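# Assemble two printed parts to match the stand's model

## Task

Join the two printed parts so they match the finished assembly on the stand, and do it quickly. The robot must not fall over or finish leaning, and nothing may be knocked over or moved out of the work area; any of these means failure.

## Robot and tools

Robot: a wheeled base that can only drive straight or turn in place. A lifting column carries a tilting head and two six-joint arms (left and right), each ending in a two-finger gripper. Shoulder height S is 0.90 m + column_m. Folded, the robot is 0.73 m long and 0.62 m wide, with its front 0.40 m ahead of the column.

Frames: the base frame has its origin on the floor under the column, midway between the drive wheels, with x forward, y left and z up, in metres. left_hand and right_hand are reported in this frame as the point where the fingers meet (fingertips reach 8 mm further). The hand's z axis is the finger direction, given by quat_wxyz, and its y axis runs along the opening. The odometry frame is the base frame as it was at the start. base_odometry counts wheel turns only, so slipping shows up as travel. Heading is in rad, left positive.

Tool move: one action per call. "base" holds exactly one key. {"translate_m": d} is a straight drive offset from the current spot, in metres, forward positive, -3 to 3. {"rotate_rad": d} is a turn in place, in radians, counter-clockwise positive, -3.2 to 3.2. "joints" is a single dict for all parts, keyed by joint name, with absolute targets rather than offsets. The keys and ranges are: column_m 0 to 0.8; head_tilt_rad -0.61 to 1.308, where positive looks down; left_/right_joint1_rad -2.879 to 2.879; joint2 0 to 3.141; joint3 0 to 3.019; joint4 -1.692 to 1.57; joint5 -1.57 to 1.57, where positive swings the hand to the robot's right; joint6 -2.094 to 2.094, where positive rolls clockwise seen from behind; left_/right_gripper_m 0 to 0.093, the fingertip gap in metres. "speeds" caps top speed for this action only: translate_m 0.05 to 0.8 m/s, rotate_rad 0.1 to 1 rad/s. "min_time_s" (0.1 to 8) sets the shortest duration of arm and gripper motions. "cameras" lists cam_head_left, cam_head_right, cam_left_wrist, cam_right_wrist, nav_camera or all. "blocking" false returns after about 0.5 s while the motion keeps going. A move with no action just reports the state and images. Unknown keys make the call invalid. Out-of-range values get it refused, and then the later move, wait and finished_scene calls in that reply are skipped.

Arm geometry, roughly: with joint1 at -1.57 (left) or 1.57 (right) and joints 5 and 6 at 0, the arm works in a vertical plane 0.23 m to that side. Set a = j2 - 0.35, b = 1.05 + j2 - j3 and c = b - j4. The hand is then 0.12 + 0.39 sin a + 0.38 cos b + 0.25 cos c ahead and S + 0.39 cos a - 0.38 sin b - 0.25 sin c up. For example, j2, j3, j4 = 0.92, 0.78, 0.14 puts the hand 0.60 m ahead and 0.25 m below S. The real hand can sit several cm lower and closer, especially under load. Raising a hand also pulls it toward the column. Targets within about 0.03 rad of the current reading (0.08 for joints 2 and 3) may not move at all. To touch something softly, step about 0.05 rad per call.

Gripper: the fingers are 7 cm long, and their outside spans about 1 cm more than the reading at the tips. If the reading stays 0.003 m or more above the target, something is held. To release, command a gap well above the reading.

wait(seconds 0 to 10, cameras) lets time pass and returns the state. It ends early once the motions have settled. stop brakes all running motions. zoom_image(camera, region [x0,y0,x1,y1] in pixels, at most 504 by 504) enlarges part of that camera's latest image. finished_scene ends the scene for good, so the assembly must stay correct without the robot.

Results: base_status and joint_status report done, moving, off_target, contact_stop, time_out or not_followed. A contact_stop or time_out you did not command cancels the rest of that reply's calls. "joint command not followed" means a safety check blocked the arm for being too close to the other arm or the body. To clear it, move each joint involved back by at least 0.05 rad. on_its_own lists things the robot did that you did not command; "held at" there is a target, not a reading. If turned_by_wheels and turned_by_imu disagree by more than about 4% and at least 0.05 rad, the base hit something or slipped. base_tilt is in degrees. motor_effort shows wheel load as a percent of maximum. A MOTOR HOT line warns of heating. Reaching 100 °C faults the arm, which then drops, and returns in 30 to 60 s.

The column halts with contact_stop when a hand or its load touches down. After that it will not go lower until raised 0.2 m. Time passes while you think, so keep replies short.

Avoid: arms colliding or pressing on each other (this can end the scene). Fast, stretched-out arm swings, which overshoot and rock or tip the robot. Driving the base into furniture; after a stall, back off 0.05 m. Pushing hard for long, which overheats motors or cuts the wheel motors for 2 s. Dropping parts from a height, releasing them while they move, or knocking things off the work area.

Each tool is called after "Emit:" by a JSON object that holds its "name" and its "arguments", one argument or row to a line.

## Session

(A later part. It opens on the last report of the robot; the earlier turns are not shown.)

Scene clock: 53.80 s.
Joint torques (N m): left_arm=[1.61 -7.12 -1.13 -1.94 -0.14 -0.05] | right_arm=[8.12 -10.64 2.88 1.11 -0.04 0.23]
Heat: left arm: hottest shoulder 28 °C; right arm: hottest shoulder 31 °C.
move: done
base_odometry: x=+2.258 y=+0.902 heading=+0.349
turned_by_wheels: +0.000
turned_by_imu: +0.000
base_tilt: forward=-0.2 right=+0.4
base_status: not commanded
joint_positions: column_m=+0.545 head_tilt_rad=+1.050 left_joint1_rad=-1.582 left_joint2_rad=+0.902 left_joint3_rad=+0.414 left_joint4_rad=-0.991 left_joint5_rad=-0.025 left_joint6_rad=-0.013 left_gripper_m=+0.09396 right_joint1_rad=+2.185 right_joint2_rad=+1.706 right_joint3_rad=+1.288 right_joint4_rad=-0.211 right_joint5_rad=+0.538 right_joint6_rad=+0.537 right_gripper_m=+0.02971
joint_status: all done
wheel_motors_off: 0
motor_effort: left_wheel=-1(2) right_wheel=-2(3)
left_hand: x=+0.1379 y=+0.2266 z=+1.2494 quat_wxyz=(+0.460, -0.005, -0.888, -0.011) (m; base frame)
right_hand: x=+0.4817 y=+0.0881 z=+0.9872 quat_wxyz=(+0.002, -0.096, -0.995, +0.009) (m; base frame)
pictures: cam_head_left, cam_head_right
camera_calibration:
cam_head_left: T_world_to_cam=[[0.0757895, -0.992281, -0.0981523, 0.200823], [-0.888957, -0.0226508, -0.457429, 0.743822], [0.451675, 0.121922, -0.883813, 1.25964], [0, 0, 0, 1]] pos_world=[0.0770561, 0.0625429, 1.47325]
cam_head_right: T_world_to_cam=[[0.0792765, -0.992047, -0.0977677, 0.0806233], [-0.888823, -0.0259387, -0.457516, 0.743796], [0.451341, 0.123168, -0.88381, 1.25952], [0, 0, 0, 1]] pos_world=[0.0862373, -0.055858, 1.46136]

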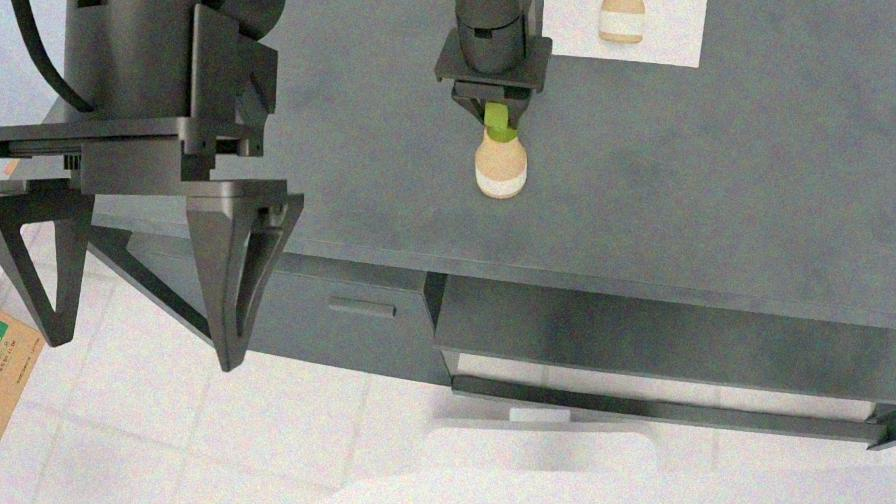

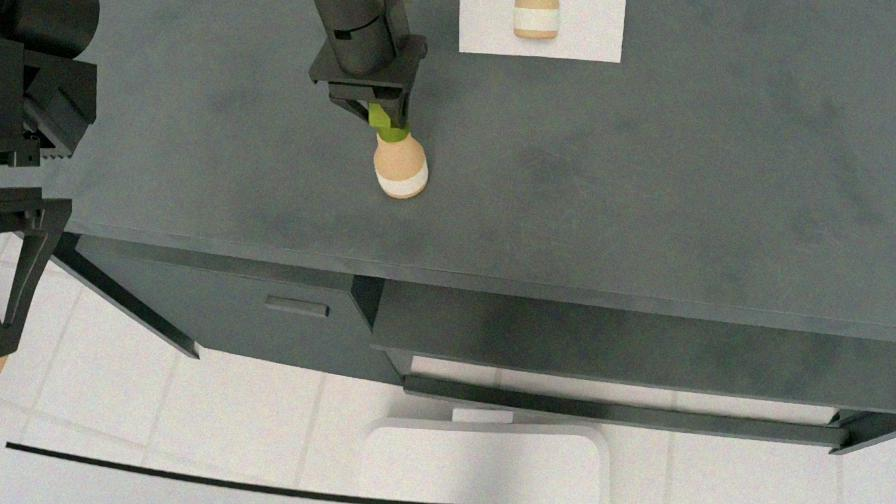

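Emit:
{"name": "move", "arguments": {
  "joints": {"right_joint1_rad":2.235}
}}

Emit:
{"name": "move", "arguments": {
  "joints": {"right_joint1_rad":2.185}
}}

Emit:
{"name": "move", "arguments": {
  "joints": {"column_m":0.534},
  "cameras": ["cam_head_left","cam_head_right"]
}}

Emit:
{"name": "zoom_image", "arguments": {
  "camera": "cam_head_left",
  "region": [440, 60, 580, 220]
}}

Emit:
{"name": "zoom_image", "arguments": {
  "camera": "cam_head_right",
  "region": [340, 60, 480, 220]
}}

Scene clock: 55.17 s.
Joint torques (N m): left_arm=[1.61 -7.41 -1.14 -1.96 -0.13 -0.06] | right_arm=[9.7 -10.4 2.96 1.13 -0.09 0.23]
Heat: left arm: hottest shoulder 28 °C; right arm: hottest shoulder 31 °C.
move: done
base_odometry: x=+2.258 y=+0.902 heading=+0.349
turned_by_wheels: +0.000
turned_by_imu: +0.000
base_tilt: forward=-0.2 right=+0.4
base_status: not commanded
joint_positions: column_m=+0.545 head_tilt_rad=+1.050 left_joint1_rad=-1.582 left_joint2_rad=+0.902 left_joint3_rad=+0.414 left_joint4_rad=-0.991 left_joint5_rad=-0.025 left_joint6_rad=-0.013 left_gripper_m=+0.09396 right_joint1_rad=+2.223 right_joint2_rad=+1.706 right_joint3_rad=+1.288 right_joint4_rad=-0.211 right_joint5_rad=+0.538 right_joint6_rad=+0.537 right_gripper_m=+0.02971
joint_status: all done
wheel_motors_off: 0
motor_effort: left_wheel=-1(2) right_wheel=-2(3)
left_hand: x=+0.1379 y=+0.2266 z=+1.2494 quat_wxyz=(+0.460, -0.005, -0.888, -0.011) (m; base frame)
right_hand: x=+0.4757 y=+0.1102 z=+0.9977 quat_wxyz=(+0.003, -0.086, -0.996, -0.007) (m; base frame)
pictures: none

Scene clock: 55.83 s.
Joint torques (N m): left_arm=[1.67 -7.24 -1.14 -1.95 -0.14 -0.05] | right_arm=[8.41 -10.52 2.89 1.11 -0.07 0.23]
Heat: left arm: hottest shoulder 28 °C; right arm: hottest shoulder 31 °C.
move: done
base_odometry: x=+2.258 y=+0.902 heading=+0.349
turned_by_wheels: +0.000
turned_by_imu: +0.000
base_tilt: forward=-0.3 right=+0.4
base_status: not commanded
joint_positions: column_m=+0.545 head_tilt_rad=+1.050 left_joint1_rad=-1.582 left_joint2_rad=+0.902 left_joint3_rad=+0.414 left_joint4_rad=-0.991 left_joint5_rad=-0.025 left_joint6_rad=-0.013 left_gripper_m=+0.09396 right_joint1_rad=+2.187 right_joint2_rad=+1.706 right_joint3_rad=+1.288 right_joint4_rad=-0.211 right_joint5_rad=+0.538 right_joint6_rad=+0.537 right_gripper_m=+0.02971
joint_status: all done
wheel_motors_off: 0
motor_effort: left_wheel=+0(2) right_wheel=-2(3)
left_hand: x=+0.1379 y=+0.2266 z=+1.2494 quat_wxyz=(+0.460, -0.005, -0.888, -0.011) (m; base frame)
right_hand: x=+0.4815 y=+0.0889 z=+0.9876 quat_wxyz=(+0.002, -0.095, -0.995, +0.009) (m; base frame)
pictures: none

Scene clock: 56.53 s.
Joint torques (N m): left_arm=[1.67 -7.24 -1.05 -1.94 -0.14 -0.06] | right_arm=[7.88 -9.93 2.88 1.13 -0.04 0.23]
Heat: left arm: hottest shoulder 28 °C; right arm: hottest shoulder 31 °C.
move: done
base_odometry: x=+2.258 y=+0.902 heading=+0.349
turned_by_wheels: +0.000
turned_by_imu: +0.000
base_tilt: forward=-0.2 right=+0.4
base_status: not commanded
joint_positions: column_m=+0.534 head_tilt_rad=+1.050 left_joint1_rad=-1.582 left_joint2_rad=+0.902 left_joint3_rad=+0.414 left_joint4_rad=-0.991 left_joint5_rad=-0.025 left_joint6_rad=-0.013 left_gripper_m=+0.09396 right_joint1_rad=+2.193 right_joint2_rad=+1.695 right_joint3_rad=+1.290 right_joint4_rad=-0.211 right_joint5_rad=+0.537 right_joint6_rad=+0.537 right_gripper_m=+0.02971
joint_status: all done
wheel_motors_off: 0
motor_effort: left_wheel=-1(1) right_wheel=-3(3)
left_hand: x=+0.1379 y=+0.2266 z=+1.2386 quat_wxyz=(+0.460, -0.005, -0.888, -0.011) (m; base frame)
right_hand: x=+0.4868 y=+0.0924 z=+0.9825 quat_wxyz=(-0.002, -0.097, -0.995, +0.004) (m; base frame)
pictures: cam_head_left, cam_head_right
camera_calibration:
cam_head_left: T_world_to_cam=[[0.0757922, -0.99228, -0.098159, 0.199772], [-0.888998, -0.0226609, -0.457351, 0.738772], [0.451596, 0.121927, -0.883852, 1.25016], [0, 0, 0, 1]] pos_world=[0.0770567, 0.0625429, 1.46245]
cam_head_right: T_world_to_cam=[[0.0792792, -0.992046, -0.0977747, 0.0795774], [-0.888863, -0.0259489, -0.457438, 0.738745], [0.451262, 0.123174, -0.88385, 1.25004], [0, 0, 0, 1]] pos_world=[0.0862378, -0.055858, 1.45056]

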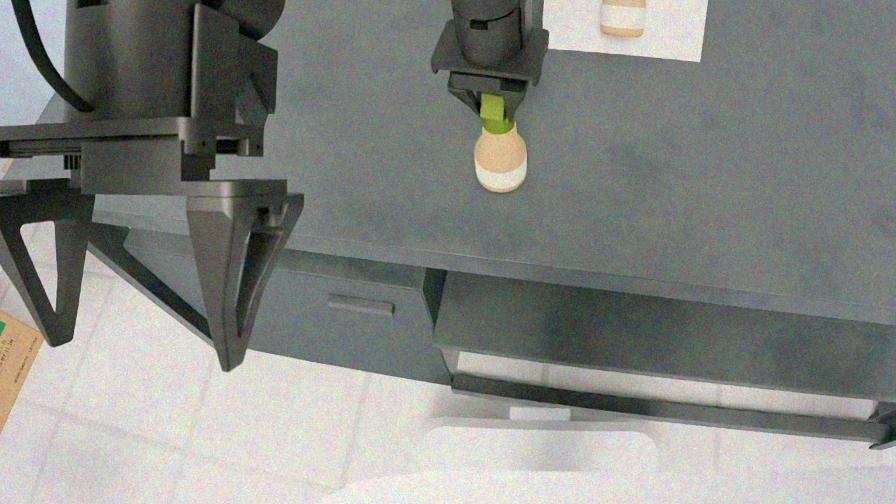

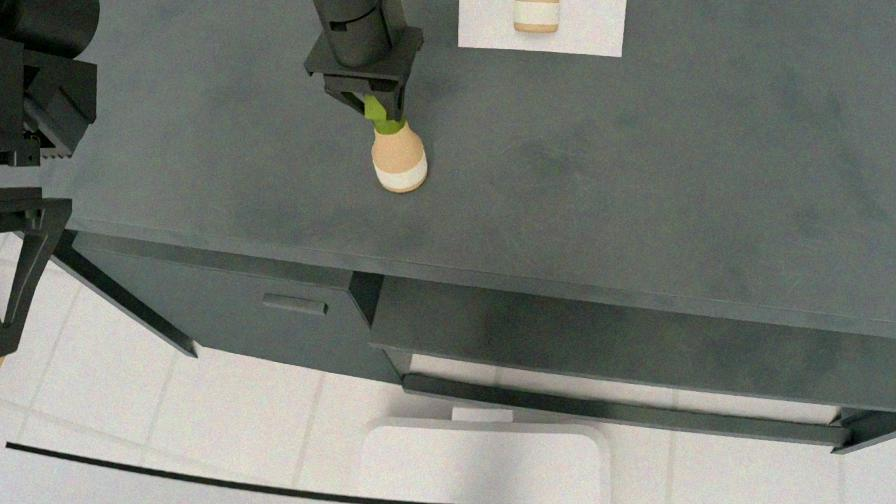

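Scaled by 3.150.

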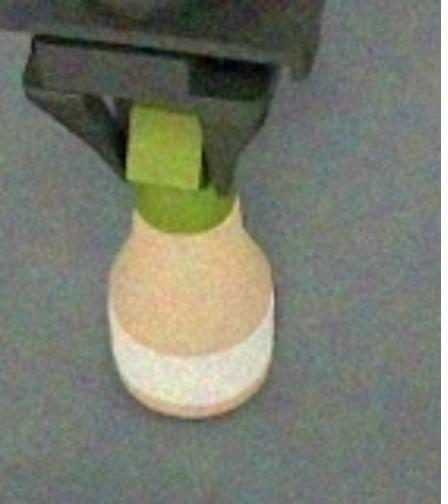

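Scaled by 3.150.

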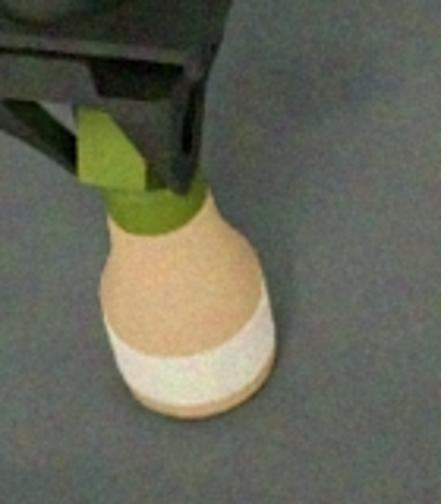

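Emit:
{"name": "move", "arguments": {
  "joints": {"column_m":0.545}
}}

Emit:
{"name": "move", "arguments": {
  "base": {"translate_m":-0.006}
}}

Emit:
{"name": "move", "arguments": {
  "joints": {"column_m":0.53}
}}

Emit:
{"name": "move", "arguments": {
  "joints": {"column_m":0.515},
  "cameras": ["cam_head_left","cam_head_right"]
}}

Emit:
{"name": "zoom_image", "arguments": {
  "camera": "cam_head_left",
  "region": [440, 60, 580, 220]
}}

Emit:
{"name": "zoom_image", "arguments": {
  "camera": "cam_head_right",
  "region": [340, 60, 480, 220]
}}

Scene clock: 59.17 s.
Joint torques (N m): left_arm=[1.67 -7.36 -1.13 -1.96 -0.13 -0.05] | right_arm=[7.94 -10.58 2.77 1.11 -0.04 0.23]
Heat: left arm: hottest shoulder 28 °C; right arm: hottest shoulder 31 °C.
move: done
base_odometry: x=+2.258 y=+0.902 heading=+0.349
turned_by_wheels: +0.000
turned_by_imu: +0.000
base_tilt: forward=-0.3 right=+0.4
base_status: not commanded
joint_positions: column_m=+0.545 head_tilt_rad=+1.050 left_joint1_rad=-1.582 left_joint2_rad=+0.902 left_joint3_rad=+0.414 left_joint4_rad=-0.991 left_joint5_rad=-0.025 left_joint6_rad=-0.013 left_gripper_m=+0.09396 right_joint1_rad=+2.192 right_joint2_rad=+1.706 right_joint3_rad=+1.290 right_joint4_rad=-0.211 right_joint5_rad=+0.537 right_joint6_rad=+0.537 right_gripper_m=+0.02971
joint_status: all done
wheel_motors_off: 0
motor_effort: left_wheel=-1(2) right_wheel=-2(3)
left_hand: x=+0.1379 y=+0.2266 z=+1.2494 quat_wxyz=(+0.460, -0.005, -0.888, -0.011) (m; base frame)
right_hand: x=+0.4812 y=+0.0927 z=+0.9891 quat_wxyz=(+0.002, -0.094, -0.996, +0.006) (m; base frame)
pictures: none

Scene clock: 60.23 s.
Joint torques (N m): left_arm=[1.61 -7.47 -1.22 -1.98 -0.13 -0.06] | right_arm=[8 -10.81 2.43 1.07 -0.03 0.23]
Heat: left arm: hottest shoulder 28 °C; right arm: hottest shoulder 31 °C.
move: done
base_odometry: x=+2.253 y=+0.900 heading=+0.349
turned_by_wheels: +0.000
turned_by_imu: +0.000
base_tilt: forward=-0.2 right=+0.4
base_status: done
joint_positions: column_m=+0.545 head_tilt_rad=+1.051 left_joint1_rad=-1.582 left_joint2_rad=+0.902 left_joint3_rad=+0.415 left_joint4_rad=-0.991 left_joint5_rad=-0.025 left_joint6_rad=-0.013 left_gripper_m=+0.09396 right_joint1_rad=+2.191 right_joint2_rad=+1.708 right_joint3_rad=+1.294 right_joint4_rad=-0.210 right_joint5_rad=+0.537 right_joint6_rad=+0.537 right_gripper_m=+0.02971
joint_status: not commanded
wheel_motors_off: 0
motor_effort: left_wheel=-2(35) right_wheel=-2(54)
left_hand: x=+0.1385 y=+0.2266 z=+1.2492 quat_wxyz=(+0.459, -0.005, -0.888, -0.011) (m; base frame)
right_hand: x=+0.4832 y=+0.0929 z=+0.9885 quat_wxyz=(+0.000, -0.095, -0.995, +0.006) (m; base frame)
pictures: none

Scene clock: 61.00 s.
Joint torques (N m): left_arm=[1.55 -7.24 -1.18 -1.98 -0.14 -0.06] | right_arm=[7.65 -9.35 2.62 1.09 -0.19 0.23]
Heat: left arm: hottest shoulder 28 °C; right arm: hottest shoulder 31 °C.
move: done
base_odometry: x=+2.253 y=+0.900 heading=+0.349
turned_by_wheels: +0.000
turned_by_imu: +0.000
base_tilt: forward=-0.3 right=+0.4
base_status: not commanded
joint_positions: column_m=+0.530 head_tilt_rad=+1.051 left_joint1_rad=-1.582 left_joint2_rad=+0.902 left_joint3_rad=+0.415 left_joint4_rad=-0.991 left_joint5_rad=-0.025 left_joint6_rad=-0.013 left_gripper_m=+0.09396 right_joint1_rad=+2.196 right_joint2_rad=+1.688 right_joint3_rad=+1.294 right_joint4_rad=-0.209 right_joint5_rad=+0.542 right_joint6_rad=+0.538 right_gripper_m=+0.02971
joint_status: all done
wheel_motors_off: 0
motor_effort: left_wheel=-2(3) right_wheel=-2(3)
left_hand: x=+0.1385 y=+0.2266 z=+1.2343 quat_wxyz=(+0.459, -0.005, -0.888, -0.011) (m; base frame)
right_hand: x=+0.4933 y=+0.0937 z=+0.9825 quat_wxyz=(-0.008, -0.100, -0.995, +0.002) (m; base frame)
pictures: none

Scene clock: 61.77 s.
Joint torques (N m): left_arm=[1.67 -7.36 -1.21 -1.96 -0.14 -0.06] | right_arm=[6.71 -7 3.06 1.37 -0.58 0.22]
Heat: left arm: hottest shoulder 28 °C; right arm: hottest shoulder 31 °C.
move: done
base_odometry: x=+2.253 y=+0.900 heading=+0.349
turned_by_wheels: +0.000
turned_by_imu: +0.000
base_tilt: forward=-0.3 right=+0.4
base_status: not commanded
joint_positions: column_m=+0.515 head_tilt_rad=+1.051 left_joint1_rad=-1.582 left_joint2_rad=+0.902 left_joint3_rad=+0.415 left_joint4_rad=-0.991 left_joint5_rad=-0.025 left_joint6_rad=-0.013 left_gripper_m=+0.09396 right_joint1_rad=+2.208 right_joint2_rad=+1.654 right_joint3_rad=+1.293 right_joint4_rad=-0.214 right_joint5_rad=+0.552 right_joint6_rad=+0.538 right_gripper_m=+0.02971
joint_status: all done
wheel_motors_off: 0
motor_effort: left_wheel=-2(3) right_wheel=-2(3)
left_hand: x=+0.1385 y=+0.2266 z=+1.2193 quat_wxyz=(+0.459, -0.005, -0.888, -0.011) (m; base frame)
right_hand: x=+0.5078 y=+0.0966 z=+0.9842 quat_wxyz=(-0.021, -0.104, -0.994, -0.004) (m; base frame)
pictures: cam_head_left, cam_head_right
camera_calibration:
cam_head_left: T_world_to_cam=[[0.0757025, -0.992281, -0.0982211, 0.198011], [-0.889369, -0.0226517, -0.456629, 0.728983], [0.450879, 0.121923, -0.884219, 1.234], [0, 0, 0, 1]] pos_world=[0.076962, 0.0625429, 1.44345]
cam_head_right: T_world_to_cam=[[0.0791898, -0.992047, -0.0978396, 0.0778179], [-0.889234, -0.0259396, -0.456716, 0.728921], [0.450546, 0.12317, -0.884216, 1.23379], [0, 0, 0, 1]] pos_world=[0.0861424, -0.055858, 1.43146]

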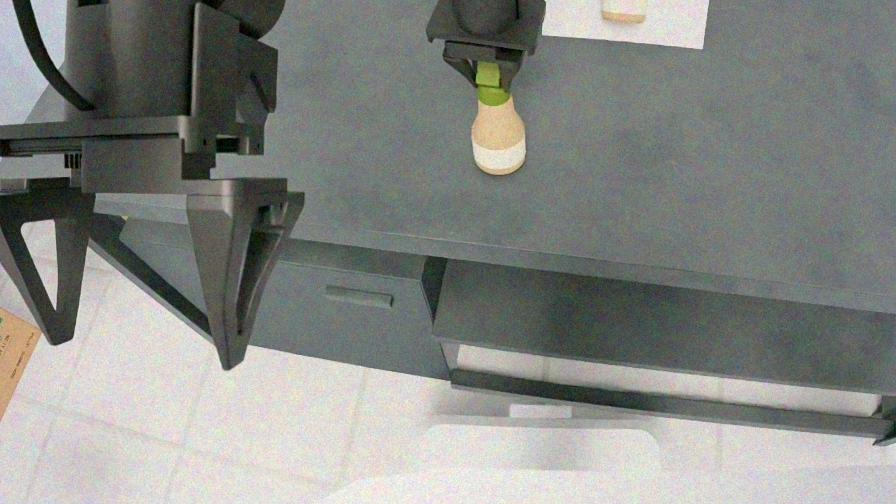

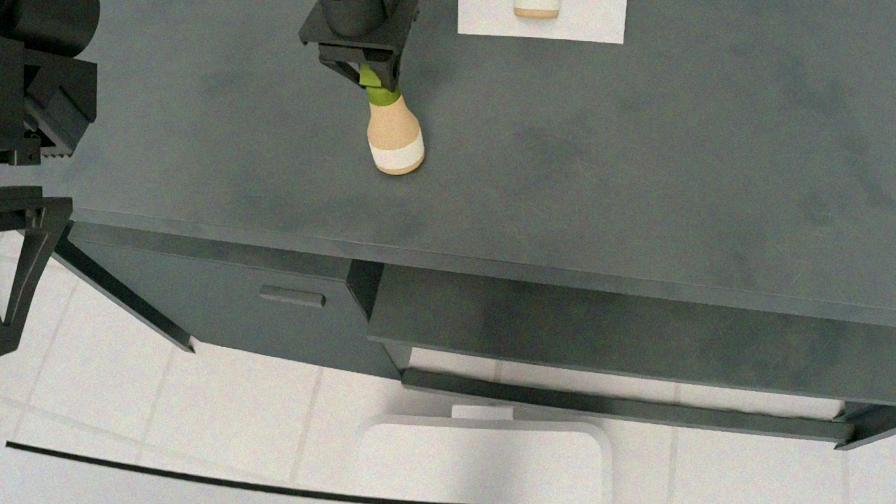

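Scaled by 3.150.

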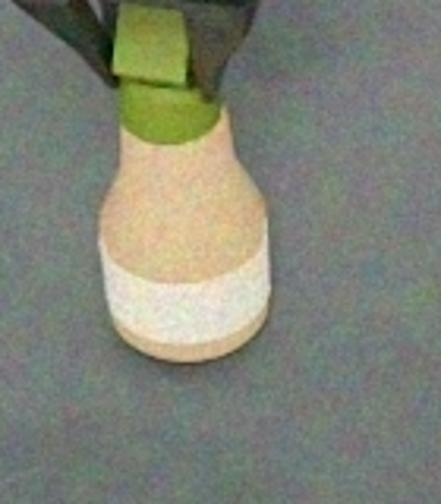

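Scaled by 3.150.

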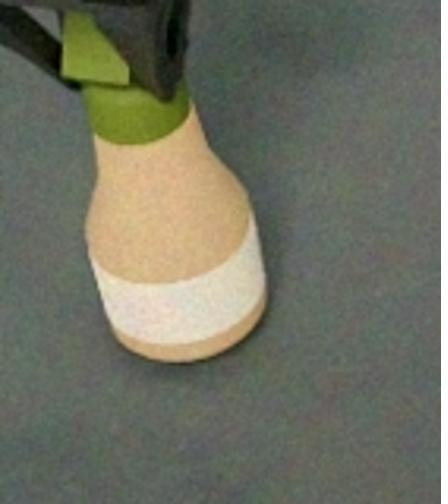

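Emit:
{"name": "move", "arguments": {
  "joints": {"column_m":0.575},
  "cameras": ["cam_head_left","cam_head_right","cam_right_wrist"]
}}

Emit:
{"name": "zoom_image", "arguments": {
  "camera": "cam_head_left",
  "region": [460, 95, 540, 215]
}}

Emit:
{"name": "zoom_image", "arguments": {
  "camera": "cam_head_right",
  "region": [350, 95, 450, 215]
}}

Emit:
{"name": "zoom_image", "arguments": {
  "camera": "cam_right_wrist",
  "region": [247, 190, 367, 370]
}}

Scene clock: 64.73 s.
Joint torques (N m): left_arm=[1.67 -7.41 -1.18 -1.95 -0.14 -0.06] | right_arm=[7.88 -10.7 2.51 1.24 -0.13 0.23]
Heat: left arm: hottest shoulder 28 °C; right arm: hottest shoulder 31 °C.
move: done
base_odometry: x=+2.253 y=+0.900 heading=+0.349
turned_by_wheels: +0.000
turned_by_imu: +0.000
base_tilt: forward=-0.3 right=+0.4
base_status: not commanded
joint_positions: column_m=+0.575 head_tilt_rad=+1.051 left_joint1_rad=-1.582 left_joint2_rad=+0.902 left_joint3_rad=+0.415 left_joint4_rad=-0.991 left_joint5_rad=-0.025 left_joint6_rad=-0.013 left_gripper_m=+0.09396 right_joint1_rad=+2.194 right_joint2_rad=+1.708 right_joint3_rad=+1.293 right_joint4_rad=-0.214 right_joint5_rad=+0.540 right_joint6_rad=+0.538 right_gripper_m=+0.02971
joint_status: all done
wheel_motors_off: 0
motor_effort: left_wheel=-2(4) right_wheel=-3(3)
left_hand: x=+0.1385 y=+0.2266 z=+1.2792 quat_wxyz=(+0.459, -0.005, -0.888, -0.011) (m; base frame)
right_hand: x=+0.4812 y=+0.0938 z=+1.0191 quat_wxyz=(+0.002, -0.093, -0.996, +0.006) (m; base frame)
pictures: cam_head_left, cam_head_right, cam_right_wrist
camera_calibration:
cam_head_left: T_world_to_cam=[[0.0757025, -0.992281, -0.0982211, 0.203884], [-0.889369, -0.0226517, -0.456629, 0.75629], [0.450879, 0.121923, -0.884219, 1.28687], [0, 0, 0, 1]] pos_world=[0.076962, 0.0625429, 1.50325]
cam_head_right: T_world_to_cam=[[0.0791898, -0.992047, -0.0978396, 0.0836785], [-0.889234, -0.0259396, -0.456716, 0.756279], [0.450546, 0.12317, -0.884216, 1.28675], [0, 0, 0, 1]] pos_world=[0.0861424, -0.055858, 1.49136]
cam_right_wrist: T_world_to_cam=[[-0.183116, -0.982584, 0.0315902, 0.145745], [-0.802727, 0.167993, 0.572196, -0.206048], [-0.567537, 0.0794197, -0.819508, 1.22684], [0, 0, 0, 1]] pos_world=[0.557567, 0.0803854, 1.1187]

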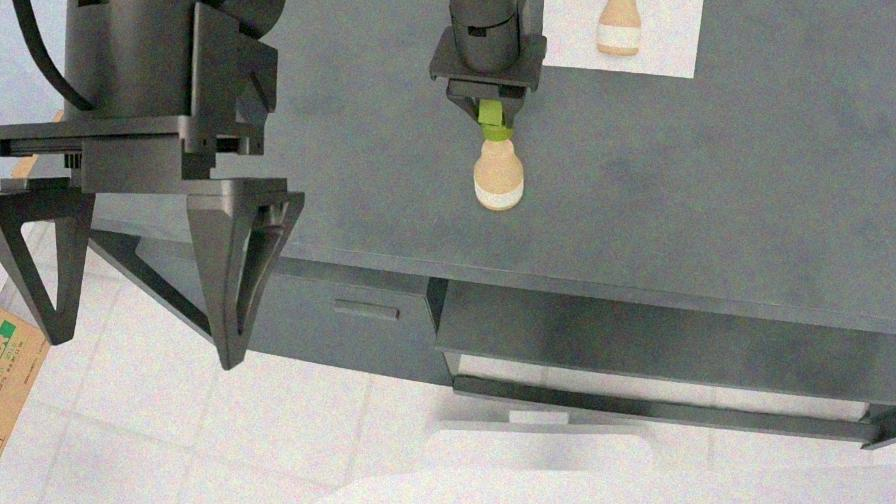

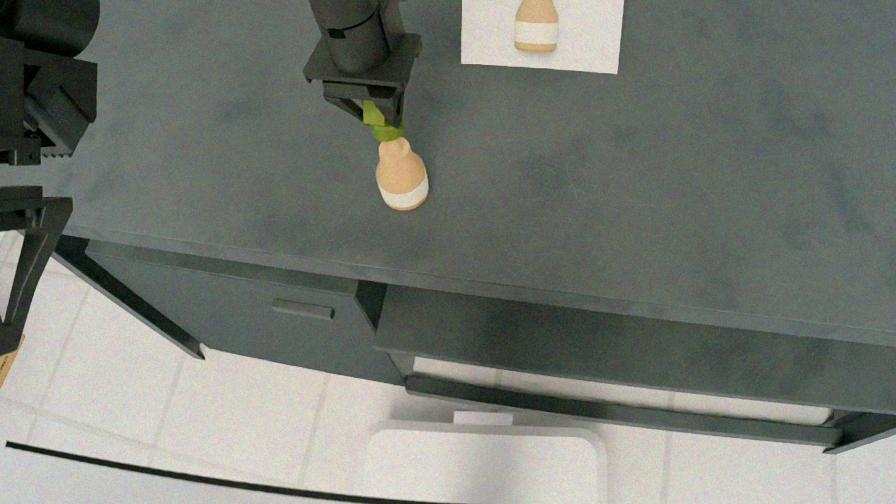

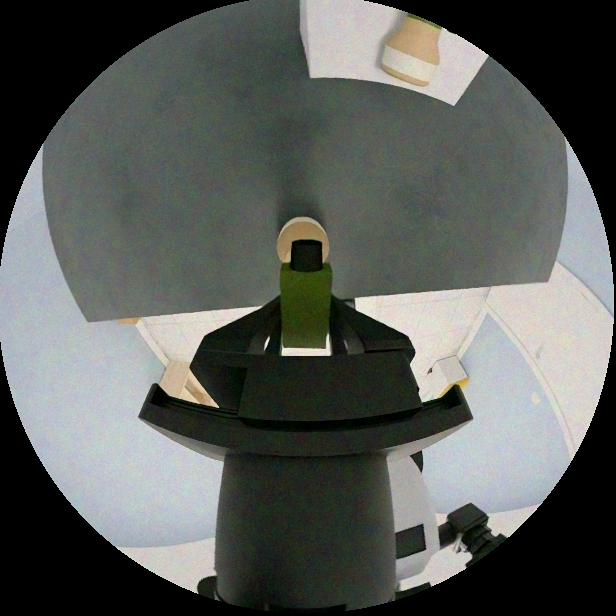

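Scaled by 4.200.

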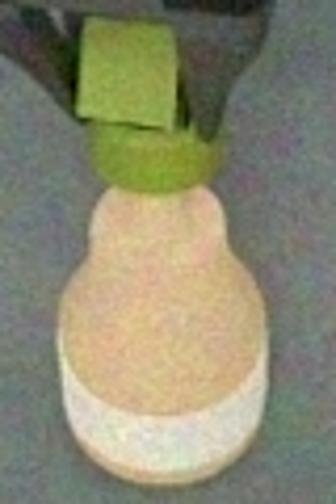

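Scaled by 4.200.

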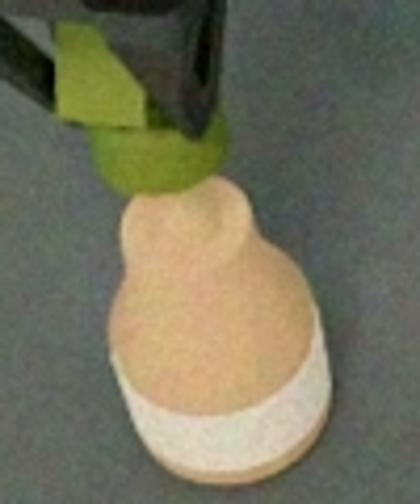

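Scaled by 2.800 from the camera's 616x616 image, which has a finer 880x880 frame.

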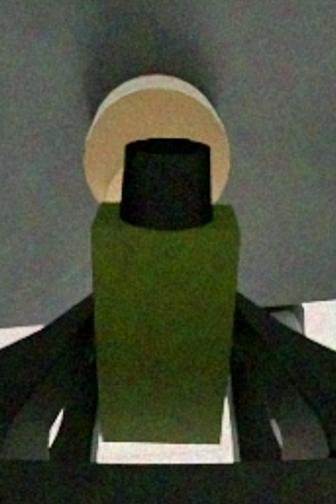

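Emit:
{"name": "move", "arguments": {
  "joints": {"column_m":0.62}
}}

Emit:
{"name": "move", "arguments": {
  "joints": {"right_joint1_rad":1.802,"right_joint2_rad":1.501,"right_joint3_rad":1.089,"right_joint4_rad":-0.136,"right_joint5_rad":0.199,"right_joint6_rad":0.347},
  "min_time_s": 1.5
}}

Emit:
{"name": "move", "arguments": {
  "joints": {"column_m":0.46},
  "cameras": ["cam_head_right","cam_right_wrist"]
}}

Emit:
{"name": "zoom_image", "arguments": {
  "camera": "cam_head_right",
  "region": [500, 40, 680, 180]
}}

Scene clock: 67.67 s.
Joint torques (N m): left_arm=[1.61 -7.41 -1.18 -1.95 -0.14 -0.06] | right_arm=[7.88 -10.7 2.5 1.24 -0.13 0.22]
Heat: left arm: hottest shoulder 28 °C; right arm: hottest shoulder 31 °C.
move: done
base_odometry: x=+2.253 y=+0.900 heading=+0.349
turned_by_wheels: +0.000
turned_by_imu: +0.000
base_tilt: forward=-0.2 right=+0.4
base_status: not commanded
joint_positions: column_m=+0.620 head_tilt_rad=+1.051 left_joint1_rad=-1.582 left_joint2_rad=+0.902 left_joint3_rad=+0.415 left_joint4_rad=-0.991 left_joint5_rad=-0.025 left_joint6_rad=-0.013 left_gripper_m=+0.09396 right_joint1_rad=+2.194 right_joint2_rad=+1.708 right_joint3_rad=+1.293 right_joint4_rad=-0.214 right_joint5_rad=+0.540 right_joint6_rad=+0.538 right_gripper_m=+0.02971
joint_status: all done
wheel_motors_off: 0
motor_effort: left_wheel=-2(3) right_wheel=-2(3)
left_hand: x=+0.1385 y=+0.2266 z=+1.3242 quat_wxyz=(+0.459, -0.005, -0.888, -0.011) (m; base frame)
right_hand: x=+0.4811 y=+0.0936 z=+1.0639 quat_wxyz=(+0.002, -0.093, -0.996, +0.007) (m; base frame)
pictures: none

Scene clock: 69.47 s.
Joint torques (N m): left_arm=[1.61 -7.3 -1.21 -1.96 -0.13 -0.06] | right_arm=[3.14 -12.45 0.66 1.24 -0.16 -0.04]
Heat: left arm: hottest shoulder 28 °C; right arm: hottest shoulder 31 °C.
move: done
base_odometry: x=+2.253 y=+0.900 heading=+0.349
turned_by_wheels: +0.000
turned_by_imu: +0.000
base_tilt: forward=-0.3 right=+0.4
base_status: not commanded
joint_positions: column_m=+0.620 head_tilt_rad=+1.051 left_joint1_rad=-1.582 left_joint2_rad=+0.902 left_joint3_rad=+0.415 left_joint4_rad=-0.991 left_joint5_rad=-0.025 left_joint6_rad=-0.013 left_gripper_m=+0.09396 right_joint1_rad=+1.809 right_joint2_rad=+1.521 right_joint3_rad=+1.094 right_joint4_rad=-0.150 right_joint5_rad=+0.202 right_joint6_rad=+0.362 right_gripper_m=+0.02971
joint_status: all done
wheel_motors_off: 0
motor_effort: left_wheel=-1(3) right_wheel=-3(3)
left_hand: x=+0.1385 y=+0.2266 z=+1.3242 quat_wxyz=(+0.459, -0.005, -0.888, -0.011) (m; base frame)
right_hand: x=+0.4981 y=-0.1122 z=+1.0544 quat_wxyz=(+0.020, -0.116, -0.993, +0.003) (m; base frame)
pictures: none

Scene clock: 72.13 s.
Joint torques (N m): left_arm=[1.67 -7.47 -1.18 -1.96 -0.13 -0.05] | right_arm=[3.14 -12.16 0.7 1.24 -0.15 -0.04]
Heat: left arm: hottest shoulder 28 °C; right arm: hottest shoulder 32 °C.
move: done
base_odometry: x=+2.253 y=+0.900 heading=+0.349
turned_by_wheels: +0.000
turned_by_imu: +0.000
base_tilt: forward=-0.3 right=+0.4
base_status: not commanded
joint_positions: column_m=+0.460 head_tilt_rad=+1.051 left_joint1_rad=-1.582 left_joint2_rad=+0.902 left_joint3_rad=+0.415 left_joint4_rad=-0.991 left_joint5_rad=-0.025 left_joint6_rad=-0.013 left_gripper_m=+0.09396 right_joint1_rad=+1.809 right_joint2_rad=+1.517 right_joint3_rad=+1.094 right_joint4_rad=-0.150 right_joint5_rad=+0.202 right_joint6_rad=+0.362 right_gripper_m=+0.02971
joint_status: all done
wheel_motors_off: 0
motor_effort: left_wheel=-1(3) right_wheel=-2(4)
left_hand: x=+0.1385 y=+0.2266 z=+1.1643 quat_wxyz=(+0.459, -0.005, -0.888, -0.011) (m; base frame)
right_hand: x=+0.4999 y=-0.1123 z=+0.8960 quat_wxyz=(+0.018, -0.117, -0.993, +0.002) (m; base frame)
pictures: cam_head_right, cam_right_wrist
camera_calibration:
cam_head_right: T_world_to_cam=[[0.0791898, -0.992047, -0.0978396, 0.0724367], [-0.889234, -0.0259396, -0.456716, 0.703802], [0.450546, 0.12317, -0.884216, 1.18515], [0, 0, 0, 1]] pos_world=[0.0861424, -0.055858, 1.37646]
cam_right_wrist: T_world_to_cam=[[-0.228262, -0.973214, 0.0274009, -0.0221416], [-0.776252, 0.198909, 0.598221, -0.119036], [-0.587647, 0.115281, -0.800863, 1.1502], [0, 0, 0, 1]] pos_world=[0.578455, -0.130468, 0.992968]

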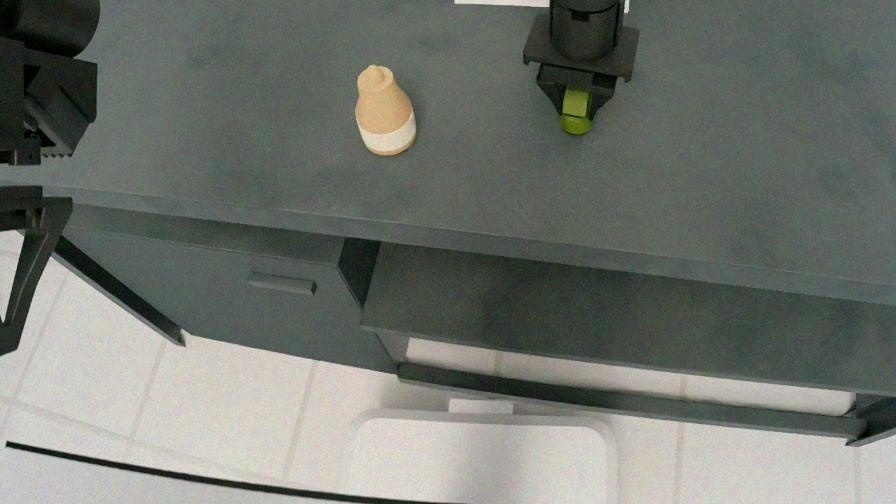

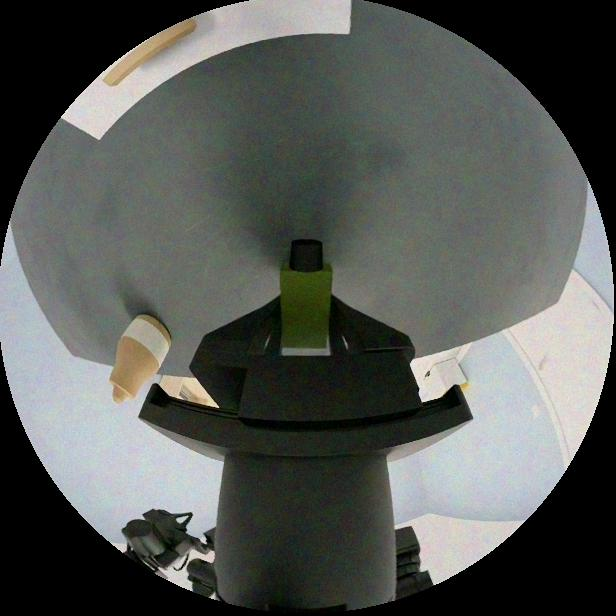

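Scaled by 2.800.

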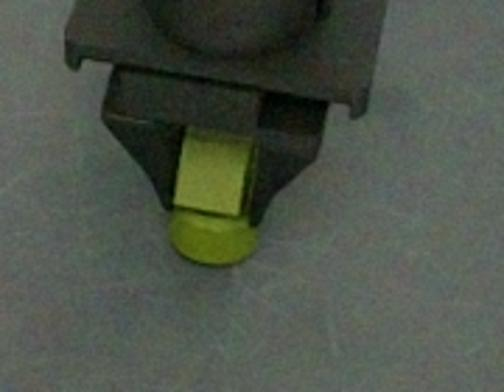

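Emit:
{"name": "move", "arguments": {
  "joints": {"column_m":0.447}
}}

Emit:
{"name": "move", "arguments": {
  "joints": {"right_gripper_m":0.06},
  "min_time_s": 1,
  "cameras": ["cam_head_left","cam_head_right","cam_right_wrist"]
}}

Emit:
{"name": "zoom_image", "arguments": {
  "camera": "cam_head_right",
  "region": [500, 40, 680, 180]
}}

Emit:
{"name": "zoom_image", "arguments": {
  "camera": "cam_right_wrist",
  "region": [200, 190, 420, 370]
}}

Emit:
{"name": "zoom_image", "arguments": {
  "camera": "cam_right_wrist",
  "region": [80, 290, 200, 420]
}}

Scene clock: 73.30 s.
Joint torques (N m): left_arm=[1.67 -7.47 -1.13 -1.96 -0.13 -0.06] | right_arm=[3.14 -10.99 1.39 1.26 -0.09 -0.03]
Heat: left arm: hottest shoulder 28 °C; right arm: hottest shoulder 32 °C.
move: done
base_odometry: x=+2.253 y=+0.900 heading=+0.349
turned_by_wheels: +0.000
turned_by_imu: +0.000
base_tilt: forward=-0.3 right=+0.4
base_status: not commanded
joint_positions: column_m=+0.447 head_tilt_rad=+1.051 left_joint1_rad=-1.582 left_joint2_rad=+0.902 left_joint3_rad=+0.415 left_joint4_rad=-0.991 left_joint5_rad=-0.025 left_joint6_rad=-0.013 left_gripper_m=+0.09396 right_joint1_rad=+1.809 right_joint2_rad=+1.500 right_joint3_rad=+1.087 right_joint4_rad=-0.150 right_joint5_rad=+0.200 right_joint6_rad=+0.361 right_gripper_m=+0.02971
joint_status: all done
wheel_motors_off: 0
motor_effort: left_wheel=-2(3) right_wheel=-2(3)
left_hand: x=+0.1385 y=+0.2266 z=+1.1513 quat_wxyz=(+0.459, -0.005, -0.888, -0.011) (m; base frame)
right_hand: x=+0.5036 y=-0.1128 z=+0.8890 quat_wxyz=(+0.013, -0.117, -0.993, +0.000) (m; base frame)
pictures: none

Scene clock: 74.57 s.
Joint torques (N m): left_arm=[1.73 -7.3 -1.2 -1.95 -0.13 -0.06] | right_arm=[3.14 -11.05 1.4 1.25 -0.08 -0.03]
Heat: left arm: hottest shoulder 28 °C; right arm: hottest shoulder 32 °C.
move: done
base_odometry: x=+2.253 y=+0.900 heading=+0.349
turned_by_wheels: +0.000
turned_by_imu: +0.000
base_tilt: forward=-0.3 right=+0.4
base_status: not commanded
joint_positions: column_m=+0.447 head_tilt_rad=+1.051 left_joint1_rad=-1.582 left_joint2_rad=+0.902 left_joint3_rad=+0.415 left_joint4_rad=-0.991 left_joint5_rad=-0.025 left_joint6_rad=-0.013 left_gripper_m=+0.09396 right_joint1_rad=+1.809 right_joint2_rad=+1.500 right_joint3_rad=+1.087 right_joint4_rad=-0.150 right_joint5_rad=+0.200 right_joint6_rad=+0.361 right_gripper_m=+0.05990
joint_status: all done
wheel_motors_off: 0
motor_effort: left_wheel=-2(2) right_wheel=-2(3)
left_hand: x=+0.1385 y=+0.2266 z=+1.1513 quat_wxyz=(+0.459, -0.005, -0.888, -0.011) (m; base frame)
right_hand: x=+0.5036 y=-0.1128 z=+0.8890 quat_wxyz=(+0.013, -0.117, -0.993, +0.000) (m; base frame)
pictures: cam_head_left, cam_head_right, cam_right_wrist
camera_calibration:
cam_head_left: T_world_to_cam=[[0.0757025, -0.992281, -0.0982211, 0.191332], [-0.889369, -0.0226517, -0.456629, 0.697932], [0.450879, 0.121923, -0.884219, 1.17387], [0, 0, 0, 1]] pos_world=[0.076962, 0.0625429, 1.37545]
cam_head_right: T_world_to_cam=[[0.0791898, -0.992047, -0.0978396, 0.0711648], [-0.889234, -0.0259396, -0.456716, 0.697865], [0.450546, 0.12317, -0.884216, 1.17366], [0, 0, 0, 1]] pos_world=[0.0861424, -0.055858, 1.36346]
cam_right_wrist: T_world_to_cam=[[-0.229793, -0.972987, 0.022176, -0.0160599], [-0.781546, 0.198063, 0.591571, -0.103492], [-0.579983, 0.118607, -0.805948, 1.14784], [0, 0, 0, 1]] pos_world=[0.581152, -0.13127, 0.986676]

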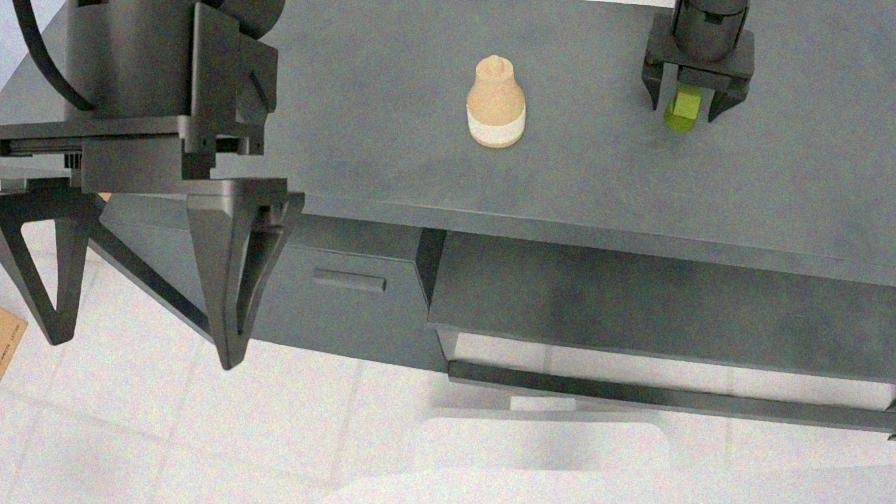

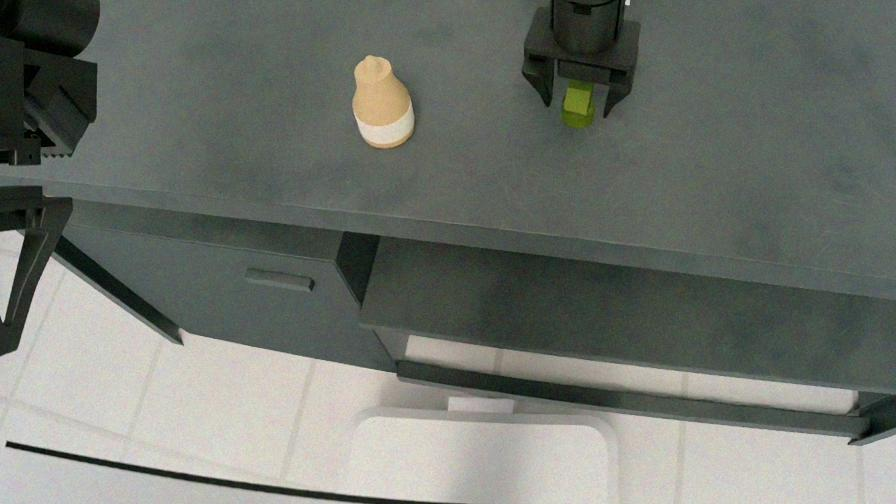

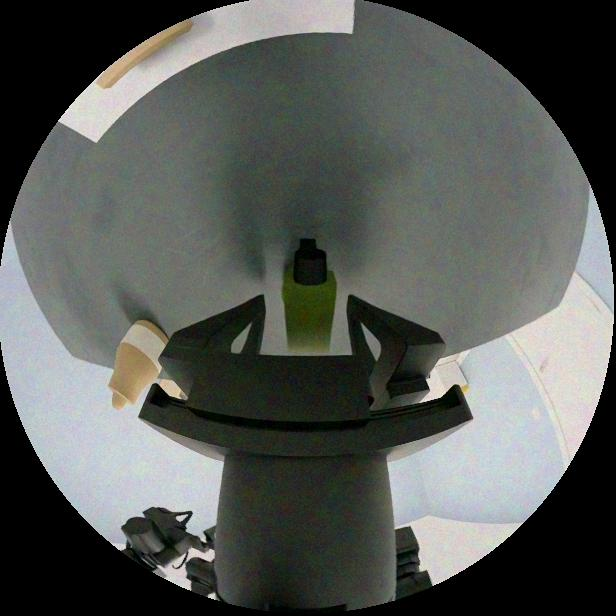

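Scaled by 2.800.

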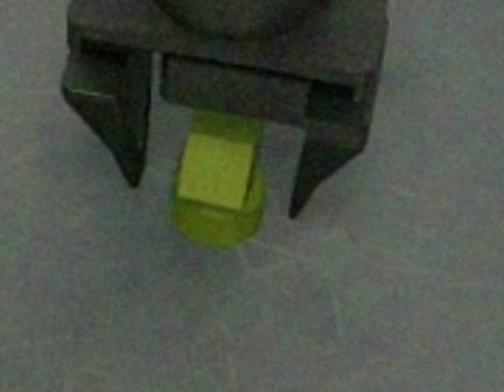

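Scaled by 2.291 from the camera's 616x616 image, which has a finer 880x880 frame.

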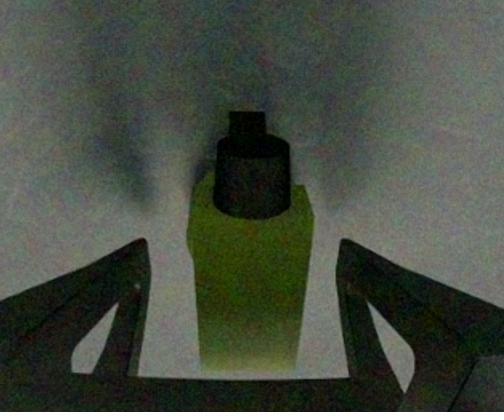

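Scaled by 3.877 from the camera's 616x616 image, which has a finer 880x880 frame.

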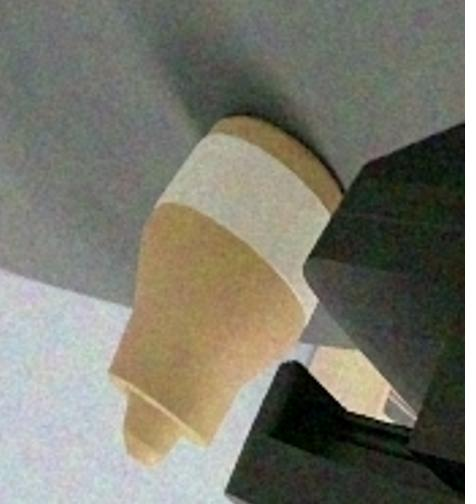

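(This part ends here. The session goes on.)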